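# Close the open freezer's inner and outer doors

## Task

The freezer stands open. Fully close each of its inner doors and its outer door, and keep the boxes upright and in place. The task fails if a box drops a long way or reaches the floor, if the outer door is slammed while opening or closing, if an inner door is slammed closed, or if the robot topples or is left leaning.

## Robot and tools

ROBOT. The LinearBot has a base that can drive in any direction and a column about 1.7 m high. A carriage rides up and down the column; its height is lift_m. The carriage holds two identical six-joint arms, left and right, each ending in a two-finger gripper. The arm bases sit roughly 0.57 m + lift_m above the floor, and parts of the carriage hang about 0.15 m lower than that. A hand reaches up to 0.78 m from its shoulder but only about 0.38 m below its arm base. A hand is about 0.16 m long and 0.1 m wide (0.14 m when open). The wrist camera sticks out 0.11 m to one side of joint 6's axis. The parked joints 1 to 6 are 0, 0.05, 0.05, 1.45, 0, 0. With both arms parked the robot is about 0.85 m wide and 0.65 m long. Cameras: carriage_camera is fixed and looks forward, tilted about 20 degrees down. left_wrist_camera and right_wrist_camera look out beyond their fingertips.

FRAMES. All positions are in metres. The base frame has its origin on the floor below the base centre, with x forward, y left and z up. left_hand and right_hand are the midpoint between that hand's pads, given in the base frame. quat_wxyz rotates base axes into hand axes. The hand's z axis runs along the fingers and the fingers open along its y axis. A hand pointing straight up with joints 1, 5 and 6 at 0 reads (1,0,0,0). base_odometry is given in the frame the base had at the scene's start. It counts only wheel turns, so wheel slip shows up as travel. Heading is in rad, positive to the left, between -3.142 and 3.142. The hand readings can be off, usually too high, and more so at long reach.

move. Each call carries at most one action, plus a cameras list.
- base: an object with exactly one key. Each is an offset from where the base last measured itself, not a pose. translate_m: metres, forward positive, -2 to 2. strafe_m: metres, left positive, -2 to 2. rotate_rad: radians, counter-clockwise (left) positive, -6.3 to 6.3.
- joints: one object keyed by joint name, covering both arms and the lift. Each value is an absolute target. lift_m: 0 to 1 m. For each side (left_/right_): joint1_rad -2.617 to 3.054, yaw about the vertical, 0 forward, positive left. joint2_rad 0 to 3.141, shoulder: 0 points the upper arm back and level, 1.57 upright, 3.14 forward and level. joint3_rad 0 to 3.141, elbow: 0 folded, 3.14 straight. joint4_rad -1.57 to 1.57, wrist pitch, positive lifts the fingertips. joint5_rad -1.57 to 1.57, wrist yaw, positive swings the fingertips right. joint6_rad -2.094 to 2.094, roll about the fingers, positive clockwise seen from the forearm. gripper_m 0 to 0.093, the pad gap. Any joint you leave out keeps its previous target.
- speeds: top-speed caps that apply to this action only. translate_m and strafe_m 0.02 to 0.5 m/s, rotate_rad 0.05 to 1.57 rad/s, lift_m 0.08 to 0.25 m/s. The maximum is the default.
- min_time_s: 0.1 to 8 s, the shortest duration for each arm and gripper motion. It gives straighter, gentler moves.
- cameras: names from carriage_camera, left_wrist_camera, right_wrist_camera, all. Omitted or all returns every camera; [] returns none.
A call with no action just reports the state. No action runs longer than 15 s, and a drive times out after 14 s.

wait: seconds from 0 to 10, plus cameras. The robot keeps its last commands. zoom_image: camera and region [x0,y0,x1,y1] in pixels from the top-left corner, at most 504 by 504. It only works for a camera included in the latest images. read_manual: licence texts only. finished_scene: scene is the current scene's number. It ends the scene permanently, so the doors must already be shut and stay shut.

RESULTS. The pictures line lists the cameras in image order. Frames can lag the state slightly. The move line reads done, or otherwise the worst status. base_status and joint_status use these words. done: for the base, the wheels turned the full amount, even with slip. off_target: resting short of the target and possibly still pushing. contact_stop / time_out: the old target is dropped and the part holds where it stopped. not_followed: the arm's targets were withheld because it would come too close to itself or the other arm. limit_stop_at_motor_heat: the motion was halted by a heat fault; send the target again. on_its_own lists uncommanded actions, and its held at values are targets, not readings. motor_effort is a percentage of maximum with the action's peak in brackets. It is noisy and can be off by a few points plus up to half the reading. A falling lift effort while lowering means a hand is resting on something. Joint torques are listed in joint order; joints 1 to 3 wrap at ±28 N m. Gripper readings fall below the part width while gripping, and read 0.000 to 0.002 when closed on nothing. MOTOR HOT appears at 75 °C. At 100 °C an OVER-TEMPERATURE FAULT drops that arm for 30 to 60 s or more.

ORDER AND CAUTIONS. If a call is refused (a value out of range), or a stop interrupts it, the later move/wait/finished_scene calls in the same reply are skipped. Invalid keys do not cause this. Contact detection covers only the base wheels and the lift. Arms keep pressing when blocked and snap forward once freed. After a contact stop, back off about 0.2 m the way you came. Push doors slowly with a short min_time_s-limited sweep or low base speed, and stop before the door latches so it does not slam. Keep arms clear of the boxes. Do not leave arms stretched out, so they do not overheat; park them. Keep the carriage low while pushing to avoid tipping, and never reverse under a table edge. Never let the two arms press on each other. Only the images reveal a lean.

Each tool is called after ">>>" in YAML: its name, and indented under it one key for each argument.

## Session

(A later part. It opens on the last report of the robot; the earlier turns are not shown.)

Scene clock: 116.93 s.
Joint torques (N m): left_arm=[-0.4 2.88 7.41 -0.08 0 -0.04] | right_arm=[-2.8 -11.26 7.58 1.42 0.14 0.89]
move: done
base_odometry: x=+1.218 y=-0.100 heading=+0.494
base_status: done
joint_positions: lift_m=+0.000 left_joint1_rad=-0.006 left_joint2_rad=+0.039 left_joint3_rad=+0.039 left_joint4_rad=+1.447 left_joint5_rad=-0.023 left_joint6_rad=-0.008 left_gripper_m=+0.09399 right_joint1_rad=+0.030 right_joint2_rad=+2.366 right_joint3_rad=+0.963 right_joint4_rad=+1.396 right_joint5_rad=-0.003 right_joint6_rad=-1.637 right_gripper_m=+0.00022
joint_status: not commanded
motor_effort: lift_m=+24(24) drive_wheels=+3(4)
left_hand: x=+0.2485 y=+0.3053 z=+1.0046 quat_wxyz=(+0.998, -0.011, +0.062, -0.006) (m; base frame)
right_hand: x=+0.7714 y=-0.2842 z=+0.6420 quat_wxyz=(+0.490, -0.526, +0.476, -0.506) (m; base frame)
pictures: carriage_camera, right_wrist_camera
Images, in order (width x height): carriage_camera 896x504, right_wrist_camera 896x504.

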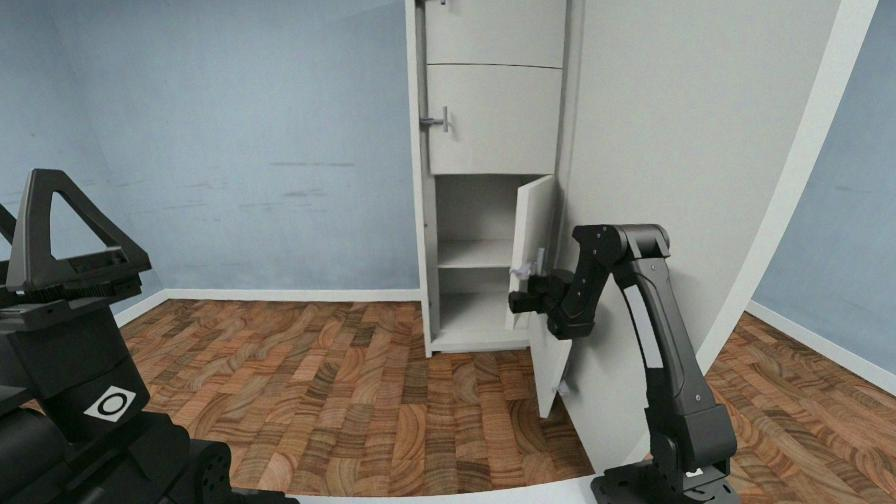

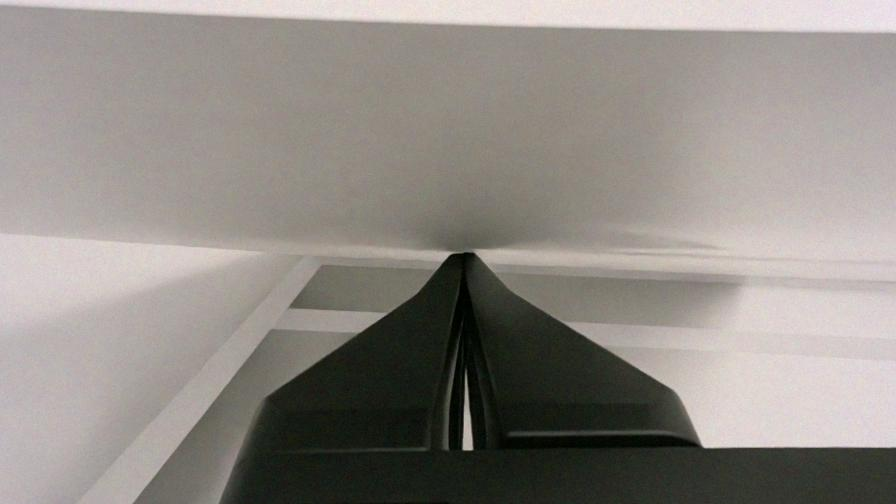

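>>> move:
  base: {"strafe_m": 0.11}
  speeds: {"strafe_m":0.08}
  cameras: []

>>> move:
  base: {"translate_m": 0.08}
  speeds: {"translate_m":0.08}
  cameras: ["right_wrist_camera"]

>>> move:
  base: {"strafe_m": 0.1}
  speeds: {"strafe_m":0.08}
  cameras: []

>>> move:
  base: {"translate_m": 0.06}
  speeds: {"translate_m":0.08}
  cameras: ["right_wrist_camera"]

>>> move:
  base: {"strafe_m": 0.05}
  speeds: {"strafe_m":0.08}
  cameras: ["carriage_camera","right_wrist_camera"]

Scene clock: 121.27 s.
Joint torques (N m): left_arm=[-0.32 2.82 7.53 -0.11 -0.01 -0.02] | right_arm=[-0.4 -11.33 6.45 1.75 0.11 0.2]
move: done
base_odometry: x=+1.166 y=-0.003 heading=+0.493
base_status: done
joint_positions: lift_m=+0.000 left_joint1_rad=-0.006 left_joint2_rad=+0.039 left_joint3_rad=+0.039 left_joint4_rad=+1.447 left_joint5_rad=-0.023 left_joint6_rad=-0.008 left_gripper_m=+0.09399 right_joint1_rad=+0.001 right_joint2_rad=+2.366 right_joint3_rad=+0.977 right_joint4_rad=+1.365 right_joint5_rad=+0.003 right_joint6_rad=-1.580 right_gripper_m=+0.00022
joint_status: not commanded
motor_effort: lift_m=+24(24) drive_wheels=-4(7)
left_hand: x=+0.2485 y=+0.3053 z=+1.0046 quat_wxyz=(+0.998, -0.011, +0.062, -0.006) (m; base frame)
right_hand: x=+0.7747 y=-0.3015 z=+0.6390 quat_wxyz=(+0.491, -0.508, +0.504, -0.497) (m; base frame)
pictures: none
No camera images: "cameras" was empty.

Scene clock: 122.97 s.
Joint torques (N m): left_arm=[-0.38 2.74 7.51 -0.09 -0.02 -0.03] | right_arm=[-0.61 -11.34 6.38 1.77 0.13 0.26]
move: done
base_odometry: x=+1.236 y=+0.035 heading=+0.494
base_status: done
joint_positions: lift_m=+0.000 left_joint1_rad=-0.006 left_joint2_rad=+0.039 left_joint3_rad=+0.039 left_joint4_rad=+1.447 left_joint5_rad=-0.023 left_joint6_rad=-0.008 left_gripper_m=+0.09399 right_joint1_rad=+0.001 right_joint2_rad=+2.366 right_joint3_rad=+0.977 right_joint4_rad=+1.361 right_joint5_rad=+0.003 right_joint6_rad=-1.580 right_gripper_m=+0.00022
joint_status: not commanded
motor_effort: lift_m=+24(24) drive_wheels=-6(10)
left_hand: x=+0.2485 y=+0.3053 z=+1.0046 quat_wxyz=(+0.998, -0.011, +0.062, -0.006) (m; base frame)
right_hand: x=+0.7748 y=-0.3016 z=+0.6382 quat_wxyz=(+0.490, -0.509, +0.505, -0.496) (m; base frame)
pictures: right_wrist_camera
Images, in order (width x height): right_wrist_camera 896x504.

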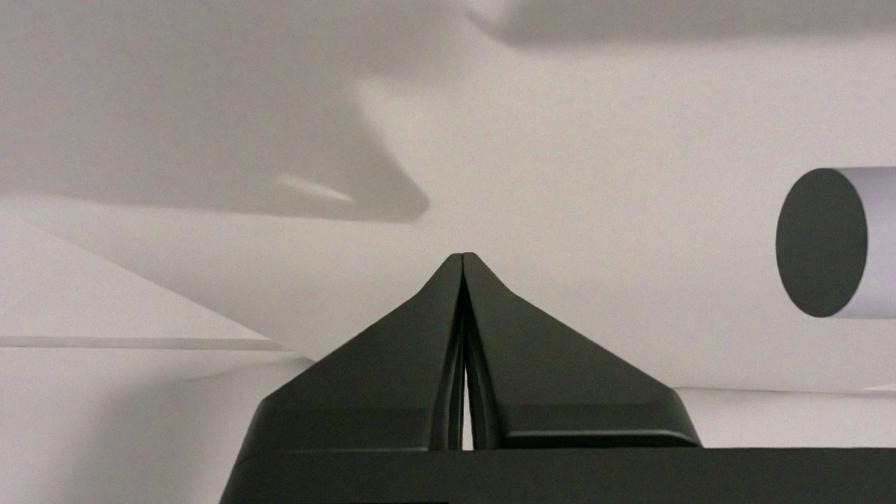

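Scene clock: 124.90 s.
Joint torques (N m): left_arm=[-0.32 2.86 7.54 -0.08 -0.02 -0.04] | right_arm=[-0.35 -11.45 6.48 1.74 0.09 0.22]
move: done
base_odometry: x=+1.189 y=+0.123 heading=+0.494
base_status: done
joint_positions: lift_m=+0.000 left_joint1_rad=-0.006 left_joint2_rad=+0.039 left_joint3_rad=+0.039 left_joint4_rad=+1.447 left_joint5_rad=-0.023 left_joint6_rad=-0.008 left_gripper_m=+0.09399 right_joint1_rad=+0.000 right_joint2_rad=+2.366 right_joint3_rad=+0.978 right_joint4_rad=+1.361 right_joint5_rad=+0.005 right_joint6_rad=-1.580 right_gripper_m=+0.00022
joint_status: not commanded
motor_effort: lift_m=+24(24) drive_wheels=-4(7)
left_hand: x=+0.2485 y=+0.3053 z=+1.0046 quat_wxyz=(+0.998, -0.011, +0.062, -0.006) (m; base frame)
right_hand: x=+0.7749 y=-0.3023 z=+0.6384 quat_wxyz=(+0.490, -0.508, +0.506, -0.497) (m; base frame)
pictures: none
No camera images: "cameras" was empty.

Scene clock: 126.33 s.
Joint torques (N m): left_arm=[-0.39 2.89 7.46 -0.11 -0.01 -0.04] | right_arm=[-0.39 -11.38 6.35 1.77 0.06 0.18]
move: done
base_odometry: x=+1.242 y=+0.152 heading=+0.494
base_status: done
joint_positions: lift_m=+0.000 left_joint1_rad=-0.006 left_joint2_rad=+0.039 left_joint3_rad=+0.039 left_joint4_rad=+1.447 left_joint5_rad=-0.023 left_joint6_rad=-0.008 left_gripper_m=+0.09399 right_joint1_rad=+0.000 right_joint2_rad=+2.366 right_joint3_rad=+0.978 right_joint4_rad=+1.360 right_joint5_rad=+0.005 right_joint6_rad=-1.580 right_gripper_m=+0.00022
joint_status: not commanded
motor_effort: lift_m=+24(24) drive_wheels=-6(10)
left_hand: x=+0.2485 y=+0.3053 z=+1.0046 quat_wxyz=(+0.998, -0.011, +0.062, -0.006) (m; base frame)
right_hand: x=+0.7750 y=-0.3023 z=+0.6383 quat_wxyz=(+0.490, -0.508, +0.506, -0.496) (m; base frame)
pictures: right_wrist_camera
Images, in order (width x height): right_wrist_camera 896x504.

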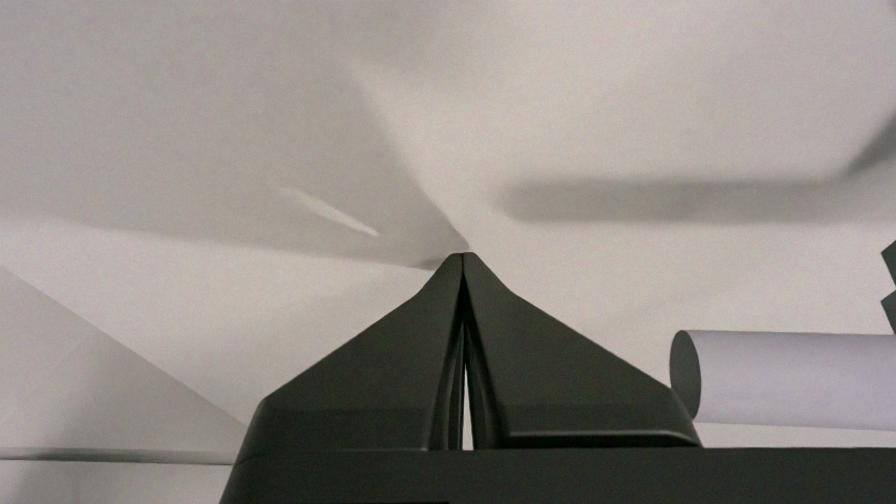

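Scene clock: 127.63 s.
Joint torques (N m): left_arm=[-0.46 2.88 7.45 -0.1 -0.02 -0.05] | right_arm=[-0.23 -11.25 6.32 1.72 0.08 0.22]
move: done
base_odometry: x=+1.218 y=+0.196 heading=+0.494
base_status: done
joint_positions: lift_m=+0.000 left_joint1_rad=-0.006 left_joint2_rad=+0.039 left_joint3_rad=+0.039 left_joint4_rad=+1.447 left_joint5_rad=-0.023 left_joint6_rad=-0.008 left_gripper_m=+0.09399 right_joint1_rad=-0.001 right_joint2_rad=+2.366 right_joint3_rad=+0.978 right_joint4_rad=+1.359 right_joint5_rad=+0.005 right_joint6_rad=-1.580 right_gripper_m=+0.00022
joint_status: not commanded
motor_effort: lift_m=+24(24) drive_wheels=-4(8)
left_hand: x=+0.2485 y=+0.3053 z=+1.0046 quat_wxyz=(+0.998, -0.011, +0.062, -0.006) (m; base frame)
right_hand: x=+0.7750 y=-0.3027 z=+0.6382 quat_wxyz=(+0.489, -0.508, +0.506, -0.497) (m; base frame)
pictures: carriage_camera, right_wrist_camera
Images, in order (width x height): carriage_camera 896x504, right_wrist_camera 896x504.

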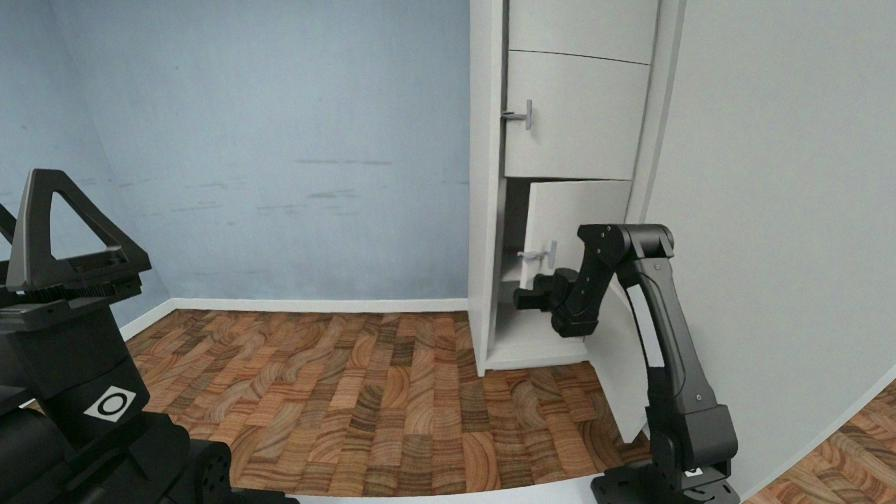

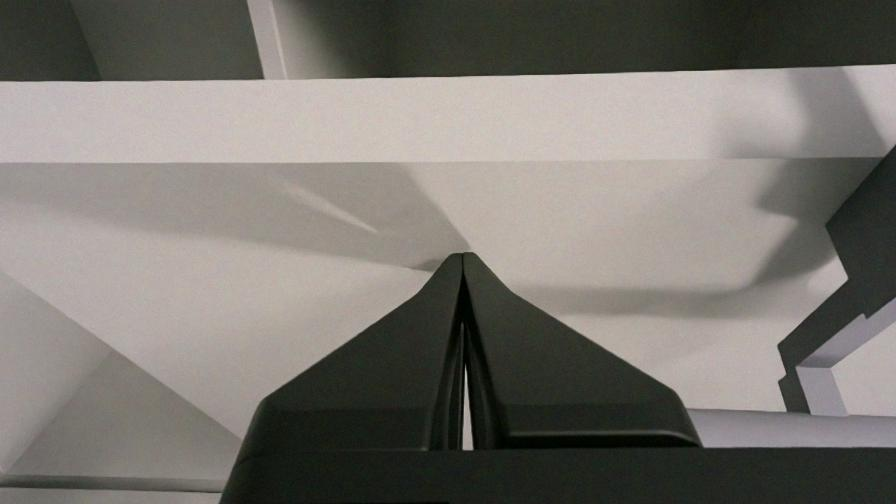

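>>> move:
  joints: {"right_joint1_rad":-0.06,"right_joint2_rad":2.58,"right_joint3_rad":1.5,"right_joint4_rad":1.08}
  min_time_s: 3
  cameras: []

>>> move:
  joints: {"right_joint1_rad":-0.08,"right_joint2_rad":2.793,"right_joint3_rad":2.008,"right_joint4_rad":0.785}
  min_time_s: 3
  cameras: ["right_wrist_camera"]

>>> move:
  base: {"translate_m": 0.07}
  speeds: {"translate_m":0.03}
  cameras: ["carriage_camera"]

>>> move:
  base: {"translate_m": -0.5}
  speeds: {"translate_m":0.2}
  cameras: ["carriage_camera"]

>>> move:
  base: {"strafe_m": -0.35}
  joints: {"lift_m":0.06,"right_joint1_rad":0,"right_joint2_rad":3.1,"right_joint3_rad":1.79,"right_joint4_rad":0.611,"right_joint5_rad":0,"right_joint6_rad":-1.57}
  min_time_s: 2
  cameras: ["carriage_camera","right_wrist_camera"]

Scene clock: 133.73 s.
Joint torques (N m): left_arm=[-0.36 2.85 7.5 -0.07 -0.01 -0.03] | right_arm=[-1.1 -12.16 8.29 1.73 0.09 0.22]
move: done
base_odometry: x=+1.218 y=+0.196 heading=+0.494
base_status: not commanded
joint_positions: lift_m=+0.000 left_joint1_rad=-0.006 left_joint2_rad=+0.039 left_joint3_rad=+0.039 left_joint4_rad=+1.447 left_joint5_rad=-0.023 left_joint6_rad=-0.008 left_gripper_m=+0.09399 right_joint1_rad=-0.054 right_joint2_rad=+2.570 right_joint3_rad=+1.476 right_joint4_rad=+1.087 right_joint5_rad=+0.005 right_joint6_rad=-1.580 right_gripper_m=+0.00022
joint_status: all done
motor_effort: lift_m=+24(24) drive_wheels=-4(4)
left_hand: x=+0.2485 y=+0.3053 z=+1.0046 quat_wxyz=(+0.998, -0.011, +0.062, -0.006) (m; base frame)
right_hand: x=+0.8698 y=-0.3377 z=+0.6409 quat_wxyz=(+0.481, -0.489, +0.514, -0.515) (m; base frame)
pictures: none
No camera images: "cameras" was empty.

Scene clock: 137.03 s.
Joint torques (N m): left_arm=[-0.32 2.84 7.49 -0.09 -0.01 -0.04] | right_arm=[-1.09 -13.49 10.81 1.48 0.1 0.19]
move: done
base_odometry: x=+1.218 y=+0.196 heading=+0.494
base_status: not commanded
joint_positions: lift_m=+0.000 left_joint1_rad=-0.006 left_joint2_rad=+0.039 left_joint3_rad=+0.039 left_joint4_rad=+1.447 left_joint5_rad=-0.023 left_joint6_rad=-0.008 left_gripper_m=+0.09399 right_joint1_rad=-0.072 right_joint2_rad=+2.781 right_joint3_rad=+1.969 right_joint4_rad=+0.809 right_joint5_rad=+0.004 right_joint6_rad=-1.580 right_gripper_m=+0.00022
joint_status: all done
motor_effort: lift_m=+24(24) drive_wheels=-4(4)
left_hand: x=+0.2485 y=+0.3053 z=+1.0046 quat_wxyz=(+0.998, -0.011, +0.062, -0.006) (m; base frame)
right_hand: x=+0.9402 y=-0.3546 z=+0.6460 quat_wxyz=(+0.478, -0.484, +0.517, -0.520) (m; base frame)
pictures: right_wrist_camera
Images, in order (width x height): right_wrist_camera 896x504.

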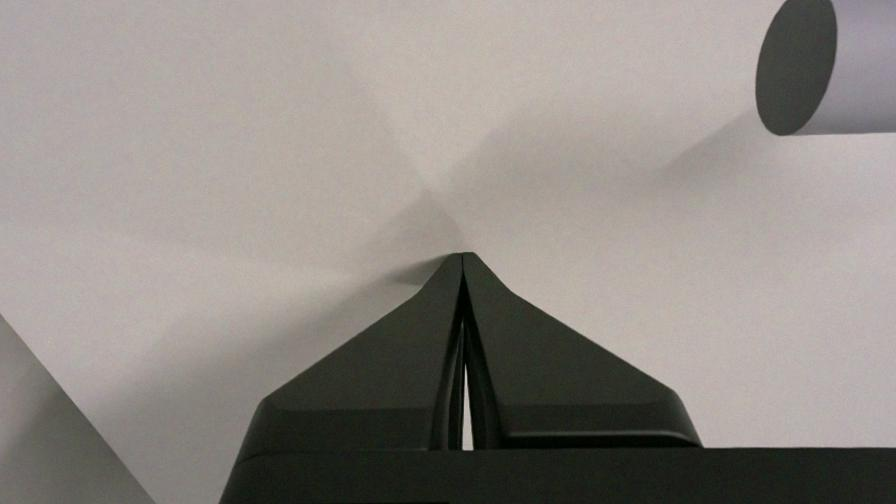

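Scene clock: 139.77 s.
Joint torques (N m): left_arm=[-0.35 2.8 7.45 -0.1 0.01 -0.02] | right_arm=[0.28 -25.46 21.49 -3.77 0.88 0.03]
move: done
base_odometry: x=+1.279 y=+0.229 heading=+0.494
base_status: done
joint_positions: lift_m=+0.000 left_joint1_rad=-0.006 left_joint2_rad=+0.039 left_joint3_rad=+0.039 left_joint4_rad=+1.447 left_joint5_rad=-0.023 left_joint6_rad=-0.008 left_gripper_m=+0.09399 right_joint1_rad=-0.087 right_joint2_rad=+2.916 right_joint3_rad=+1.842 right_joint4_rad=+1.424 right_joint5_rad=-0.075 right_joint6_rad=-1.563 right_gripper_m=+0.00018
joint_status: not commanded
motor_effort: lift_m=+24(24) drive_wheels=+18(24)
left_hand: x=+0.2484 y=+0.3053 z=+1.0046 quat_wxyz=(+0.998, -0.011, +0.061, -0.006) (m; base frame)
right_hand: x=+0.8930 y=-0.3474 z=+0.6463 quat_wxyz=(+0.571, -0.408, +0.403, -0.587) (m; base frame)
pictures: carriage_camera
Images, in order (width x height): carriage_camera 896x504.

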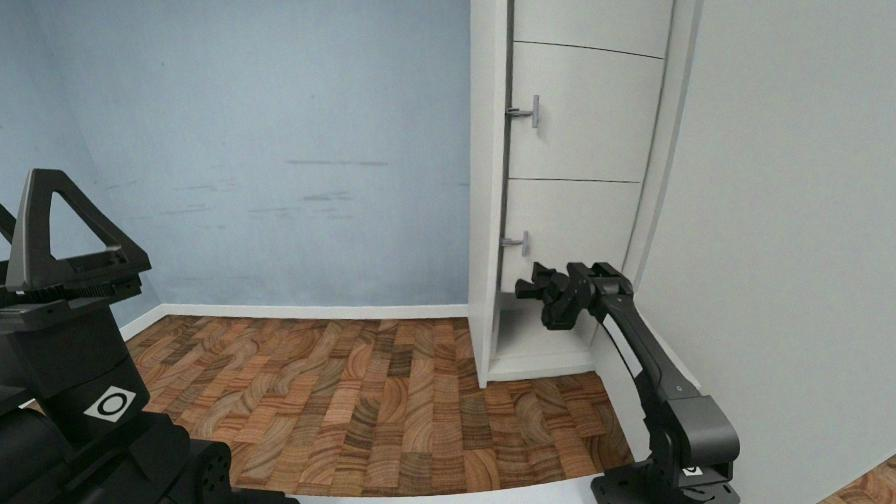

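Scene clock: 143.43 s.
Joint torques (N m): left_arm=[-0.39 2.82 7.38 -0.08 -0.02 -0.03] | right_arm=[-0.8 -18.37 8.54 1.72 0.22 -0.03]
move: done
base_odometry: x=+0.839 y=-0.008 heading=+0.494
base_status: done
joint_positions: lift_m=+0.000 left_joint1_rad=-0.006 left_joint2_rad=+0.039 left_joint3_rad=+0.039 left_joint4_rad=+1.446 left_joint5_rad=-0.023 left_joint6_rad=-0.008 left_gripper_m=+0.09399 right_joint1_rad=-0.079 right_joint2_rad=+2.831 right_joint3_rad=+1.991 right_joint4_rad=+0.786 right_joint5_rad=-0.011 right_joint6_rad=-1.563 right_gripper_m=+0.00022
joint_status: not commanded
motor_effort: lift_m=+24(24) drive_wheels=-4(13)
left_hand: x=+0.2486 y=+0.3053 z=+1.0045 quat_wxyz=(+0.998, -0.011, +0.062, -0.006) (m; base frame)
right_hand: x=+0.9402 y=-0.3570 z=+0.6158 quat_wxyz=(+0.472, -0.493, +0.532, -0.501) (m; base frame)
pictures: carriage_camera
Images, in order (width x height): carriage_camera 896x504.

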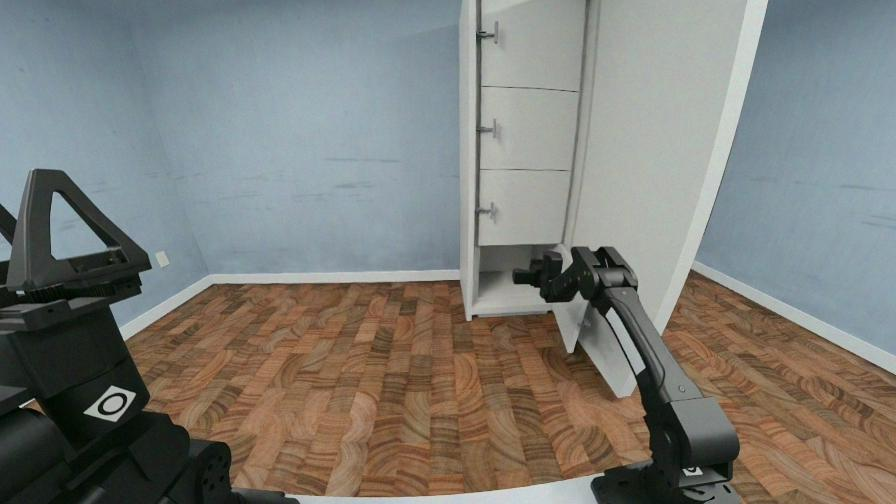

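Scene clock: 146.17 s.
Joint torques (N m): left_arm=[-0.43 2.84 7.36 -0.09 -0.01 -0.04] | right_arm=[0.13 -12.26 4.49 1.46 0.2 -0.04]
move: done
base_odometry: x=+1.004 y=-0.316 heading=+0.493
base_status: done
joint_positions: lift_m=+0.060 left_joint1_rad=-0.006 left_joint2_rad=+0.039 left_joint3_rad=+0.039 left_joint4_rad=+1.446 left_joint5_rad=-0.023 left_joint6_rad=-0.008 left_gripper_m=+0.09399 right_joint1_rad=-0.006 right_joint2_rad=+3.093 right_joint3_rad=+1.793 right_joint4_rad=+0.615 right_joint5_rad=-0.009 right_joint6_rad=-1.563 right_gripper_m=+0.00024
joint_status: all done
motor_effort: lift_m=+30(39) drive_wheels=-6(9)
left_hand: x=+0.2486 y=+0.3053 z=+1.0639 quat_wxyz=(+0.998, -0.011, +0.062, -0.006) (m; base frame)
right_hand: x=+0.8147 y=-0.3034 z=+0.3870 quat_wxyz=(+0.306, -0.636, +0.642, -0.300) (m; base frame)
pictures: carriage_camera, right_wrist_camera
Images, in order (width x height): carriage_camera 896x504, right_wrist_camera 896x504.

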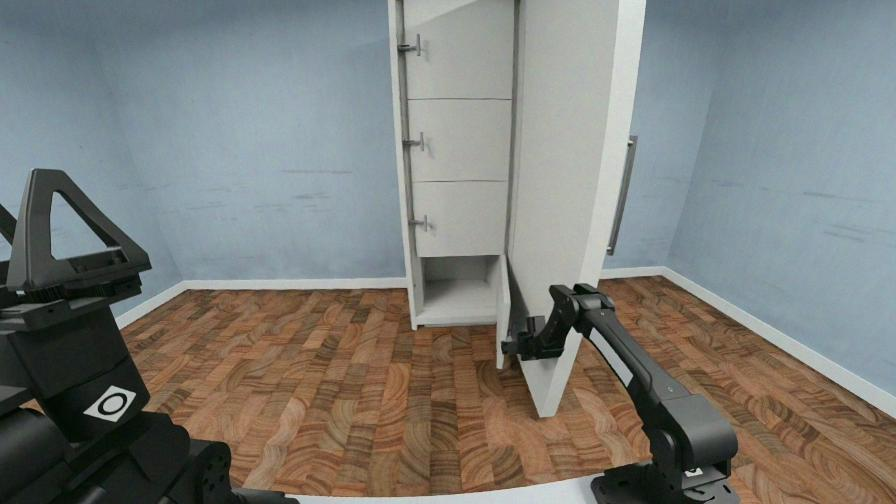

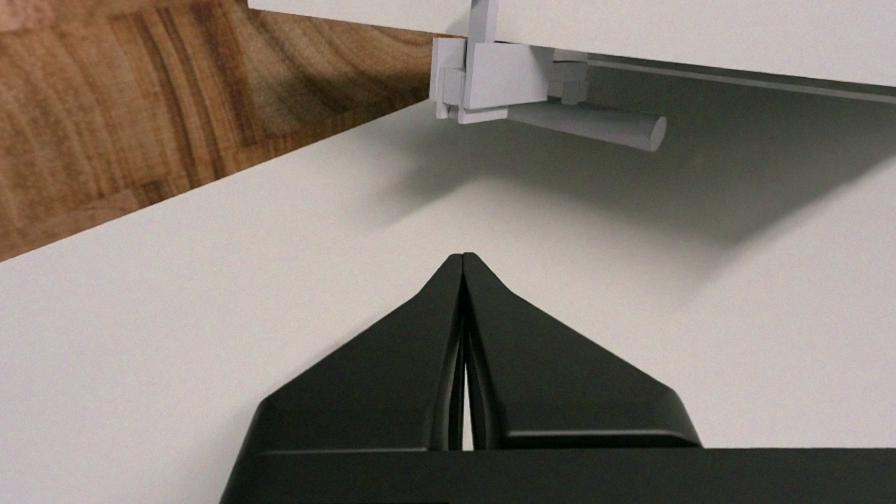

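>>> move:
  base: {"translate_m": 0.21}
  speeds: {"translate_m":0.12}
  cameras: ["right_wrist_camera"]

>>> move:
  base: {"strafe_m": 0.11}
  speeds: {"strafe_m":0.08}
  cameras: ["right_wrist_camera"]

>>> move:
  base: {"translate_m": 0.07}
  speeds: {"translate_m":0.08}
  cameras: ["right_wrist_camera"]

>>> move:
  base: {"strafe_m": 0.11}
  speeds: {"strafe_m":0.08}
  cameras: ["carriage_camera","right_wrist_camera"]

Scene clock: 150.63 s.
Joint torques (N m): left_arm=[-0.4 2.88 7.46 -0.09 -0.01 -0.04] | right_arm=[-2.44 -13.46 6.42 1.78 0.74 0.52]
move: done
base_odometry: x=+1.189 y=-0.217 heading=+0.493
base_status: done
joint_positions: lift_m=+0.060 left_joint1_rad=-0.006 left_joint2_rad=+0.039 left_joint3_rad=+0.039 left_joint4_rad=+1.446 left_joint5_rad=-0.023 left_joint6_rad=-0.008 left_gripper_m=+0.09399 right_joint1_rad=+0.025 right_joint2_rad=+3.107 right_joint3_rad=+1.770 right_joint4_rad=+0.569 right_joint5_rad=-0.072 right_joint6_rad=-1.611 right_gripper_m=+0.00024
joint_status: not commanded
motor_effort: lift_m=+30(30) drive_wheels=+2(9)
left_hand: x=+0.2486 y=+0.3053 z=+1.0639 quat_wxyz=(+0.998, -0.011, +0.062, -0.006) (m; base frame)
right_hand: x=+0.7919 y=-0.2751 z=+0.3634 quat_wxyz=(+0.297, -0.681, +0.619, -0.255) (m; base frame)
pictures: right_wrist_camera
Images, in order (width x height): right_wrist_camera 896x504.

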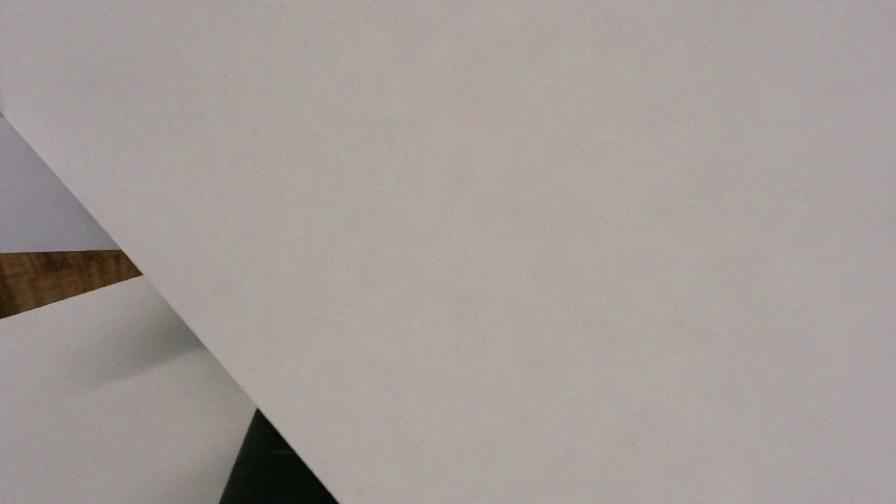

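Scene clock: 152.70 s.
Joint torques (N m): left_arm=[-0.27 2.74 7.51 -0.09 -0.02 -0.03] | right_arm=[-0.61 -13.3 6.01 1.56 0.17 0.17]
move: done
base_odometry: x=+1.138 y=-0.120 heading=+0.492
base_status: done
joint_positions: lift_m=+0.060 left_joint1_rad=-0.006 left_joint2_rad=+0.039 left_joint3_rad=+0.039 left_joint4_rad=+1.446 left_joint5_rad=-0.023 left_joint6_rad=-0.008 left_gripper_m=+0.09399 right_joint1_rad=+0.002 right_joint2_rad=+3.107 right_joint3_rad=+1.774 right_joint4_rad=+0.602 right_joint5_rad=-0.007 right_joint6_rad=-1.579 right_gripper_m=+0.00024
joint_status: not commanded
motor_effort: lift_m=+30(30) drive_wheels=-4(8)
left_hand: x=+0.2486 y=+0.3053 z=+1.0639 quat_wxyz=(+0.998, -0.011, +0.062, -0.006) (m; base frame)
right_hand: x=+0.8000 y=-0.2989 z=+0.3704 quat_wxyz=(+0.290, -0.650, +0.641, -0.287) (m; base frame)
pictures: right_wrist_camera
Images, in order (width x height): right_wrist_camera 896x504.

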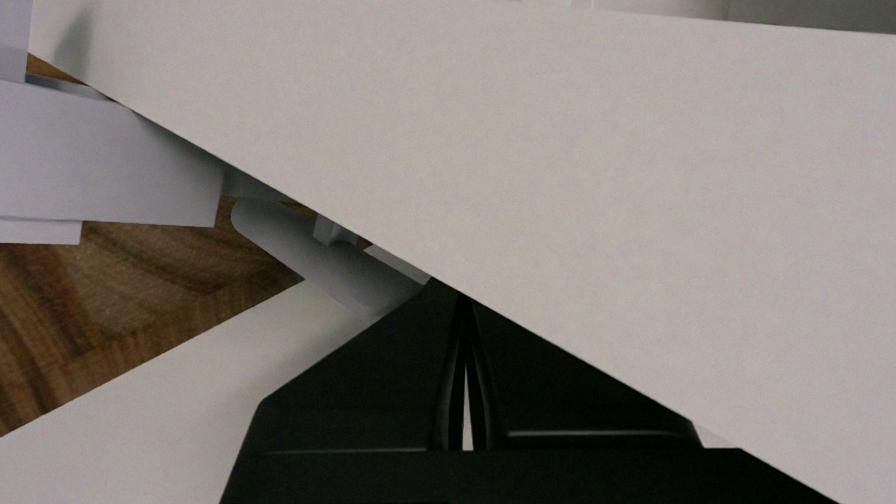

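Scene clock: 154.27 s.
Joint torques (N m): left_arm=[-0.36 2.77 7.42 -0.09 -0.01 -0.03] | right_arm=[-3.75 -13.93 6.43 1.87 0.8 0.8]
move: done
base_odometry: x=+1.199 y=-0.087 heading=+0.493
base_status: done
joint_positions: lift_m=+0.060 left_joint1_rad=-0.006 left_joint2_rad=+0.039 left_joint3_rad=+0.039 left_joint4_rad=+1.446 left_joint5_rad=-0.023 left_joint6_rad=-0.008 left_gripper_m=+0.09399 right_joint1_rad=+0.041 right_joint2_rad=+3.115 right_joint3_rad=+1.769 right_joint4_rad=+0.552 right_joint5_rad=-0.087 right_joint6_rad=-1.625 right_gripper_m=+0.00024
joint_status: not commanded
motor_effort: lift_m=+30(30) drive_wheels=+2(9)
left_hand: x=+0.2486 y=+0.3053 z=+1.0639 quat_wxyz=(+0.998, -0.011, +0.062, -0.006) (m; base frame)
right_hand: x=+0.7849 y=-0.2633 z=+0.3563 quat_wxyz=(+0.294, -0.695, +0.610, -0.241) (m; base frame)
pictures: right_wrist_camera
Images, in order (width x height): right_wrist_camera 896x504.

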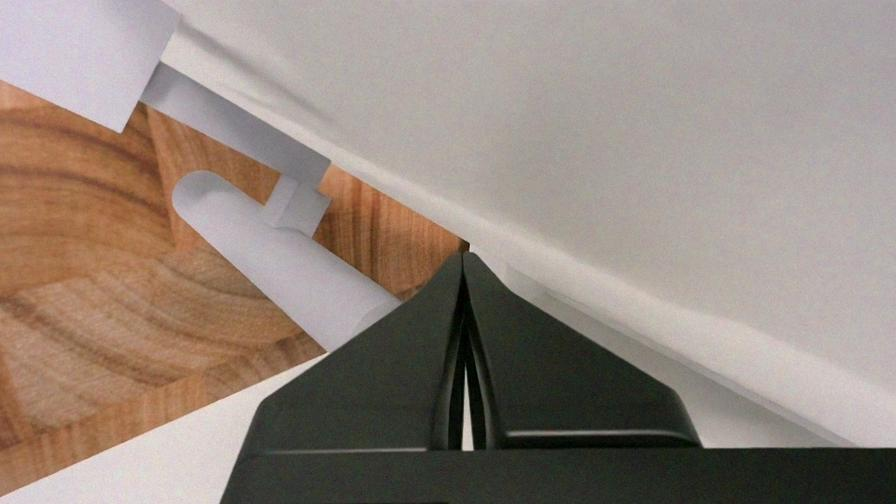

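Scene clock: 156.33 s.
Joint torques (N m): left_arm=[-0.18 2.81 7.36 -0.09 0.03 -0.04] | right_arm=[-0.72 -14.16 6.15 1.51 0.16 0.14]
move: done
base_odometry: x=+1.147 y=+0.011 heading=+0.493
base_status: done
joint_positions: lift_m=+0.060 left_joint1_rad=-0.006 left_joint2_rad=+0.039 left_joint3_rad=+0.039 left_joint4_rad=+1.446 left_joint5_rad=-0.023 left_joint6_rad=-0.008 left_gripper_m=+0.09399 right_joint1_rad=+0.004 right_joint2_rad=+3.115 right_joint3_rad=+1.772 right_joint4_rad=+0.595 right_joint5_rad=-0.007 right_joint6_rad=-1.579 right_gripper_m=+0.00024
joint_status: not commanded
motor_effort: lift_m=+30(30) drive_wheels=-4(7)
left_hand: x=+0.2486 y=+0.3053 z=+1.0639 quat_wxyz=(+0.998, -0.011, +0.062, -0.006) (m; base frame)
right_hand: x=+0.7953 y=-0.2982 z=+0.3645 quat_wxyz=(+0.285, -0.653, +0.643, -0.281) (m; base frame)
pictures: carriage_camera, right_wrist_camera
Images, in order (width x height): carriage_camera 896x504, right_wrist_camera 896x504.

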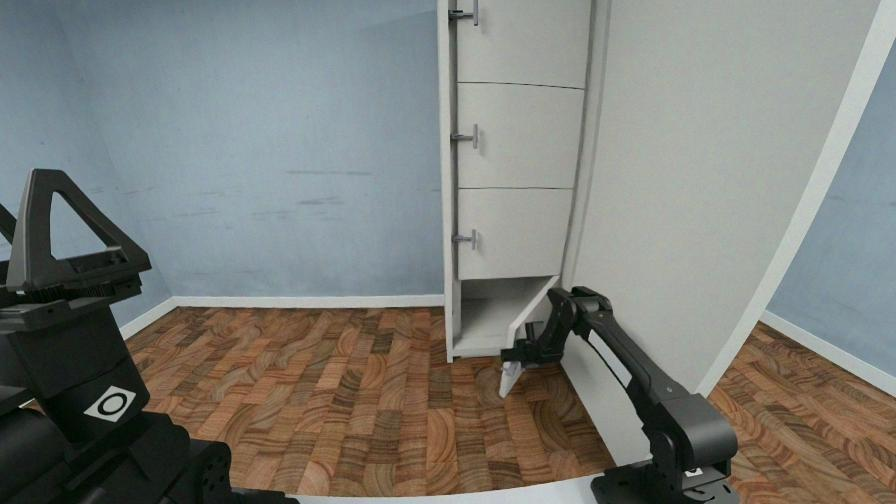

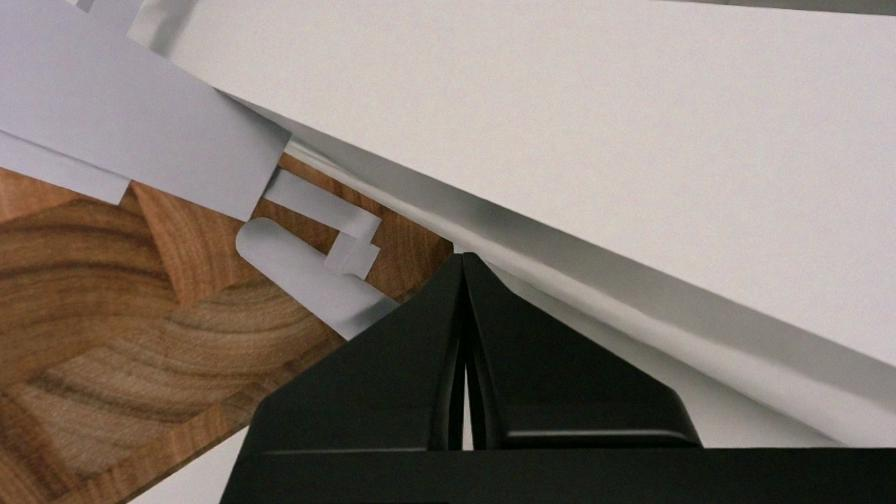

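>>> move:
  base: {"translate_m": 0.1}
  speeds: {"translate_m":0.08}
  cameras: []

>>> move:
  base: {"strafe_m": 0.12}
  speeds: {"strafe_m":0.08}
  cameras: ["carriage_camera","right_wrist_camera"]

>>> move:
  base: {"translate_m": 0.1}
  speeds: {"translate_m":0.08}
  cameras: ["carriage_camera","right_wrist_camera"]

Scene clock: 160.20 s.
Joint torques (N m): left_arm=[-0.34 2.95 7.58 -0.09 -0.02 -0.04] | right_arm=[-0.8 -13.97 5.78 1.63 0.19 0.17]
move: done
base_odometry: x=+1.235 y=+0.058 heading=+0.493
base_status: done
joint_positions: lift_m=+0.060 left_joint1_rad=-0.006 left_joint2_rad=+0.039 left_joint3_rad=+0.039 left_joint4_rad=+1.446 left_joint5_rad=-0.023 left_joint6_rad=-0.008 left_gripper_m=+0.09399 right_joint1_rad=+0.004 right_joint2_rad=+3.115 right_joint3_rad=+1.773 right_joint4_rad=+0.595 right_joint5_rad=-0.011 right_joint6_rad=-1.580 right_gripper_m=+0.00024
joint_status: not commanded
motor_effort: lift_m=+30(30) drive_wheels=+2(10)
left_hand: x=+0.2486 y=+0.3053 z=+1.0639 quat_wxyz=(+0.998, -0.011, +0.062, -0.006) (m; base frame)
right_hand: x=+0.7956 y=-0.2974 z=+0.3647 quat_wxyz=(+0.286, -0.654, +0.642, -0.280) (m; base frame)
pictures: none
No camera images: "cameras" was empty.

Scene clock: 162.37 s.
Joint torques (N m): left_arm=[-0.42 2.92 7.46 -0.09 -0.01 -0.03] | right_arm=[-0.35 -14.04 6.09 1.52 0.06 0.21]
move: done
base_odometry: x=+1.179 y=+0.164 heading=+0.493
base_status: done
joint_positions: lift_m=+0.060 left_joint1_rad=-0.006 left_joint2_rad=+0.039 left_joint3_rad=+0.039 left_joint4_rad=+1.446 left_joint5_rad=-0.023 left_joint6_rad=-0.008 left_gripper_m=+0.09399 right_joint1_rad=+0.002 right_joint2_rad=+3.115 right_joint3_rad=+1.773 right_joint4_rad=+0.595 right_joint5_rad=-0.005 right_joint6_rad=-1.580 right_gripper_m=+0.00024
joint_status: not commanded
motor_effort: lift_m=+30(30) drive_wheels=-4(8)
left_hand: x=+0.2486 y=+0.3053 z=+1.0639 quat_wxyz=(+0.998, -0.011, +0.062, -0.006) (m; base frame)
right_hand: x=+0.7956 y=-0.2998 z=+0.3647 quat_wxyz=(+0.284, -0.652, +0.644, -0.283) (m; base frame)
pictures: carriage_camera, right_wrist_camera
Images, in order (width x height): carriage_camera 896x504, right_wrist_camera 896x504.

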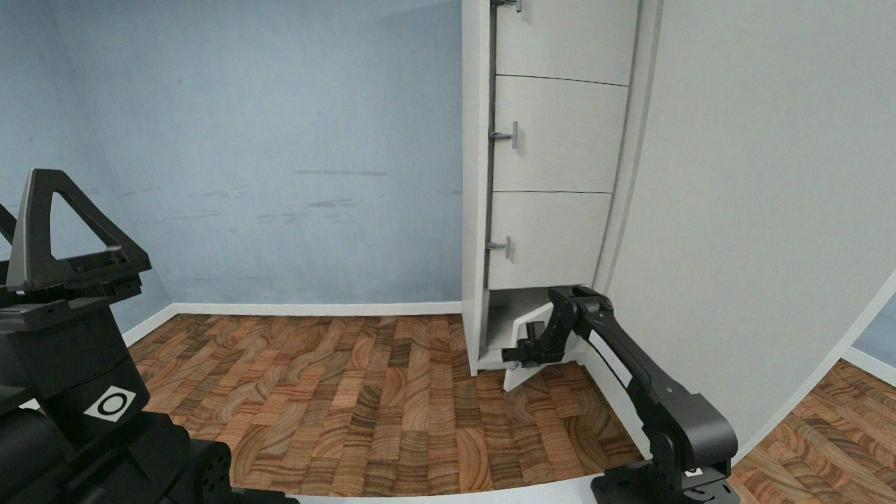

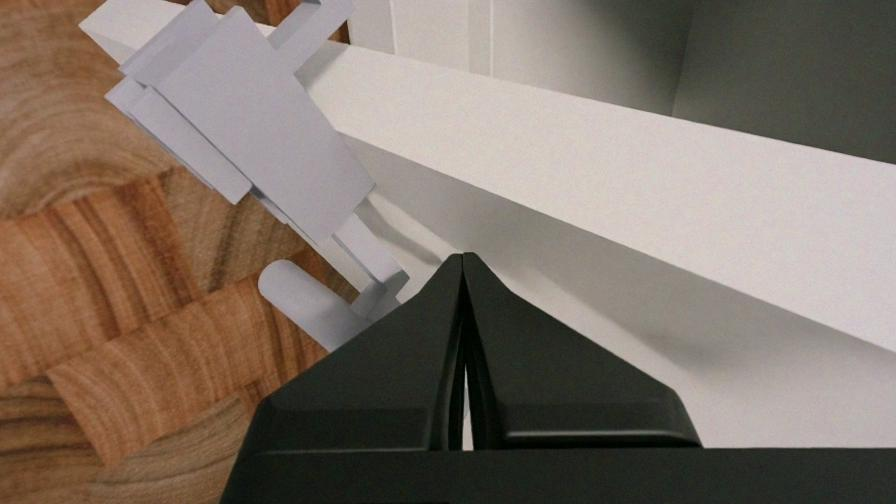

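Scene clock: 164.30 s.
Joint torques (N m): left_arm=[-0.35 2.89 7.46 -0.09 0.01 -0.03] | right_arm=[-0.68 -14.05 6.12 1.46 0.16 0.14]
move: done
base_odometry: x=+1.267 y=+0.212 heading=+0.494
base_status: done
joint_positions: lift_m=+0.060 left_joint1_rad=-0.006 left_joint2_rad=+0.039 left_joint3_rad=+0.039 left_joint4_rad=+1.446 left_joint5_rad=-0.023 left_joint6_rad=-0.008 left_gripper_m=+0.09399 right_joint1_rad=+0.002 right_joint2_rad=+3.115 right_joint3_rad=+1.773 right_joint4_rad=+0.595 right_joint5_rad=-0.005 right_joint6_rad=-1.580 right_gripper_m=+0.00024
joint_status: not commanded
motor_effort: lift_m=+30(30) drive_wheels=+2(10)
left_hand: x=+0.2486 y=+0.3053 z=+1.0639 quat_wxyz=(+0.998, -0.011, +0.062, -0.006) (m; base frame)
right_hand: x=+0.7956 y=-0.2998 z=+0.3647 quat_wxyz=(+0.284, -0.652, +0.644, -0.283) (m; base frame)
pictures: carriage_camera, right_wrist_camera
Images, in order (width x height): carriage_camera 896x504, right_wrist_camera 896x504.

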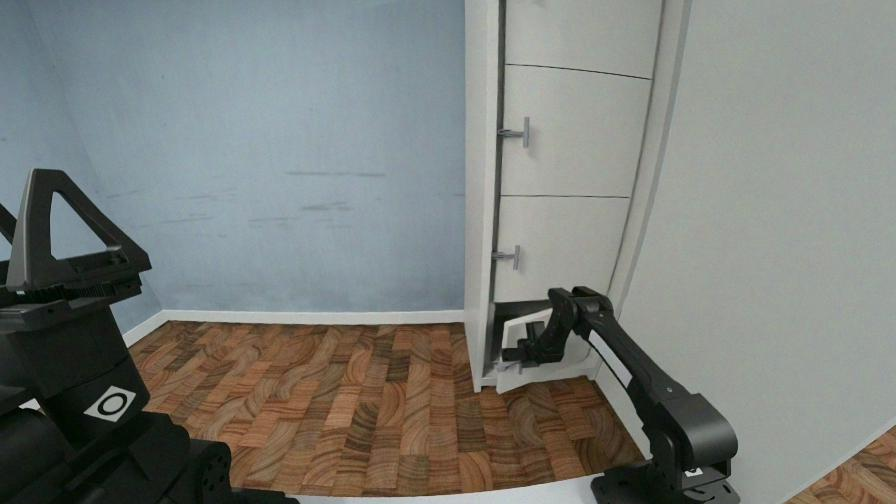

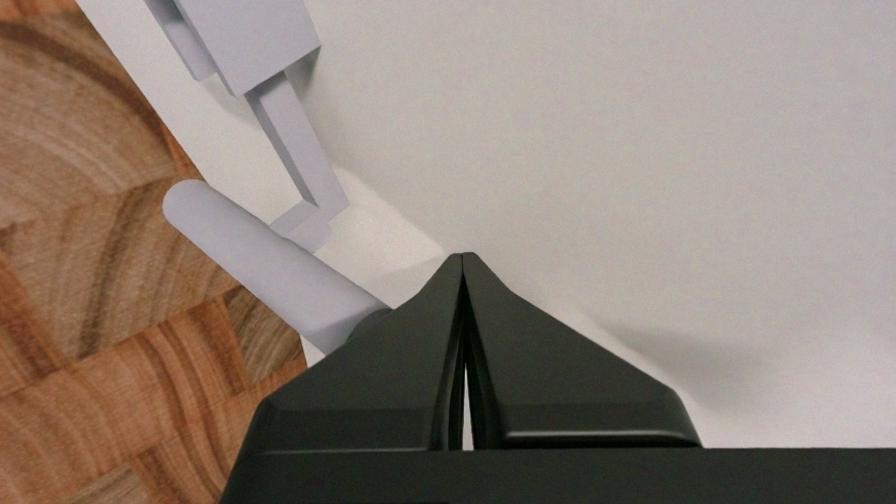

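>>> move:
  base: {"translate_m": 0.11}
  speeds: {"translate_m":0.06}
  cameras: []

>>> move:
  base: {"translate_m": 0.075}
  speeds: {"translate_m":0.03}
  cameras: ["carriage_camera"]

>>> move:
  base: {"translate_m": -0.5}
  speeds: {"translate_m":0.2}
  cameras: ["carriage_camera"]

>>> zoom_image:
  camera: "carriage_camera"
  region: [400, 0, 700, 400]

Scene clock: 168.17 s.
Joint torques (N m): left_arm=[-0.42 2.84 7.54 -0.08 -0.01 -0.03] | right_arm=[-0.59 -13.91 6.23 1.68 0.12 0.18]
move: done
base_odometry: x=+1.363 y=+0.264 heading=+0.494
base_status: done
joint_positions: lift_m=+0.060 left_joint1_rad=-0.006 left_joint2_rad=+0.039 left_joint3_rad=+0.039 left_joint4_rad=+1.447 left_joint5_rad=-0.023 left_joint6_rad=-0.008 left_gripper_m=+0.09399 right_joint1_rad=+0.002 right_joint2_rad=+3.115 right_joint3_rad=+1.773 right_joint4_rad=+0.581 right_joint5_rad=-0.005 right_joint6_rad=-1.580 right_gripper_m=+0.00024
joint_status: not commanded
motor_effort: lift_m=+30(30) drive_wheels=+2(10)
left_hand: x=+0.2485 y=+0.3053 z=+1.0639 quat_wxyz=(+0.998, -0.011, +0.062, -0.006) (m; base frame)
right_hand: x=+0.7933 y=-0.2998 z=+0.3622 quat_wxyz=(+0.279, -0.654, +0.646, -0.278) (m; base frame)
pictures: none
No camera images: "cameras" was empty.

Scene clock: 171.13 s.
Joint torques (N m): left_arm=[-0.4 2.85 7.43 -0.12 -0.02 -0.02] | right_arm=[0.54 -13.71 11.08 2.68 -0.04 0.08]
move: done
base_odometry: x=+1.429 y=+0.300 heading=+0.495
base_status: done
joint_positions: lift_m=+0.060 left_joint1_rad=-0.006 left_joint2_rad=+0.039 left_joint3_rad=+0.039 left_joint4_rad=+1.447 left_joint5_rad=-0.023 left_joint6_rad=-0.008 left_gripper_m=+0.09399 right_joint1_rad=-0.010 right_joint2_rad=+3.119 right_joint3_rad=+1.716 right_joint4_rad=+0.437 right_joint5_rad=+0.009 right_joint6_rad=-1.579 right_gripper_m=+0.00025
joint_status: not commanded
motor_effort: lift_m=+30(30) drive_wheels=+3(9)
left_hand: x=+0.2484 y=+0.3053 z=+1.0639 quat_wxyz=(+0.998, -0.011, +0.061, -0.006) (m; base frame)
right_hand: x=+0.7410 y=-0.3082 z=+0.3218 quat_wxyz=(+0.206, -0.674, +0.676, -0.216) (m; base frame)
pictures: carriage_camera
Images, in order (width x height): carriage_camera 896x504.

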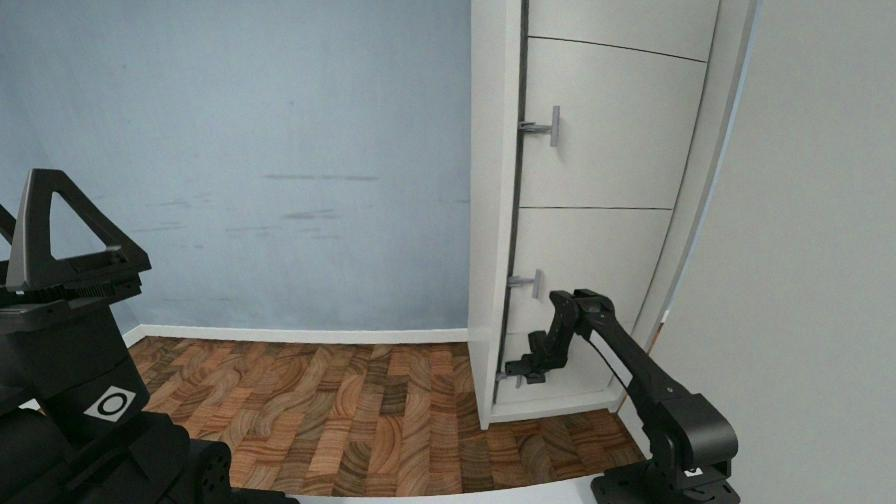

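Scene clock: 174.80 s.
Joint torques (N m): left_arm=[-0.36 2.89 7.45 -0.09 0 -0.04] | right_arm=[-0.12 -14.3 5.63 1.64 -0.03 0.18]
move: done
base_odometry: x=+0.989 y=+0.063 heading=+0.495
base_status: done
joint_positions: lift_m=+0.060 left_joint1_rad=-0.006 left_joint2_rad=+0.039 left_joint3_rad=+0.039 left_joint4_rad=+1.447 left_joint5_rad=-0.023 left_joint6_rad=-0.008 left_gripper_m=+0.09399 right_joint1_rad=-0.006 right_joint2_rad=+3.119 right_joint3_rad=+1.779 right_joint4_rad=+0.592 right_joint5_rad=+0.011 right_joint6_rad=-1.579 right_gripper_m=+0.00024
joint_status: not commanded
motor_effort: lift_m=+30(30) drive_wheels=-3(11)
left_hand: x=+0.2484 y=+0.3053 z=+1.0639 quat_wxyz=(+0.998, -0.011, +0.061, -0.006) (m; base frame)
right_hand: x=+0.7957 y=-0.3066 z=+0.3634 quat_wxyz=(+0.277, -0.647, +0.649, -0.288) (m; base frame)
pictures: carriage_camera
Images, in order (width x height): carriage_camera 896x504.

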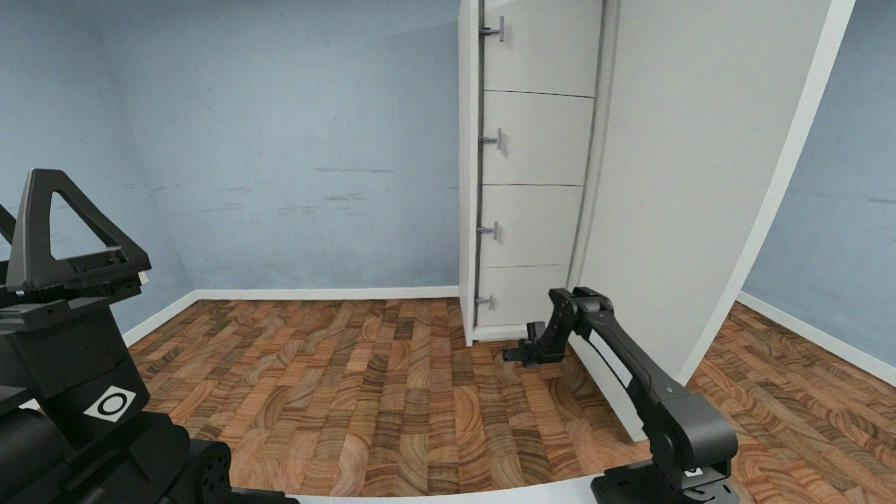

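Scaled by 1.260.

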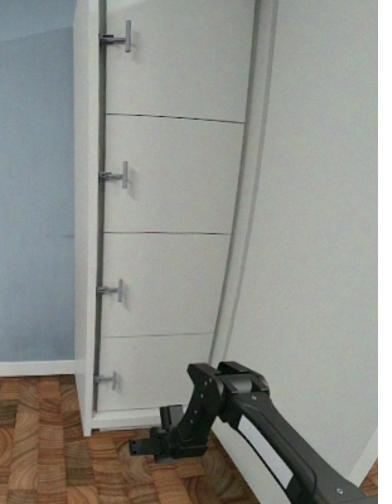

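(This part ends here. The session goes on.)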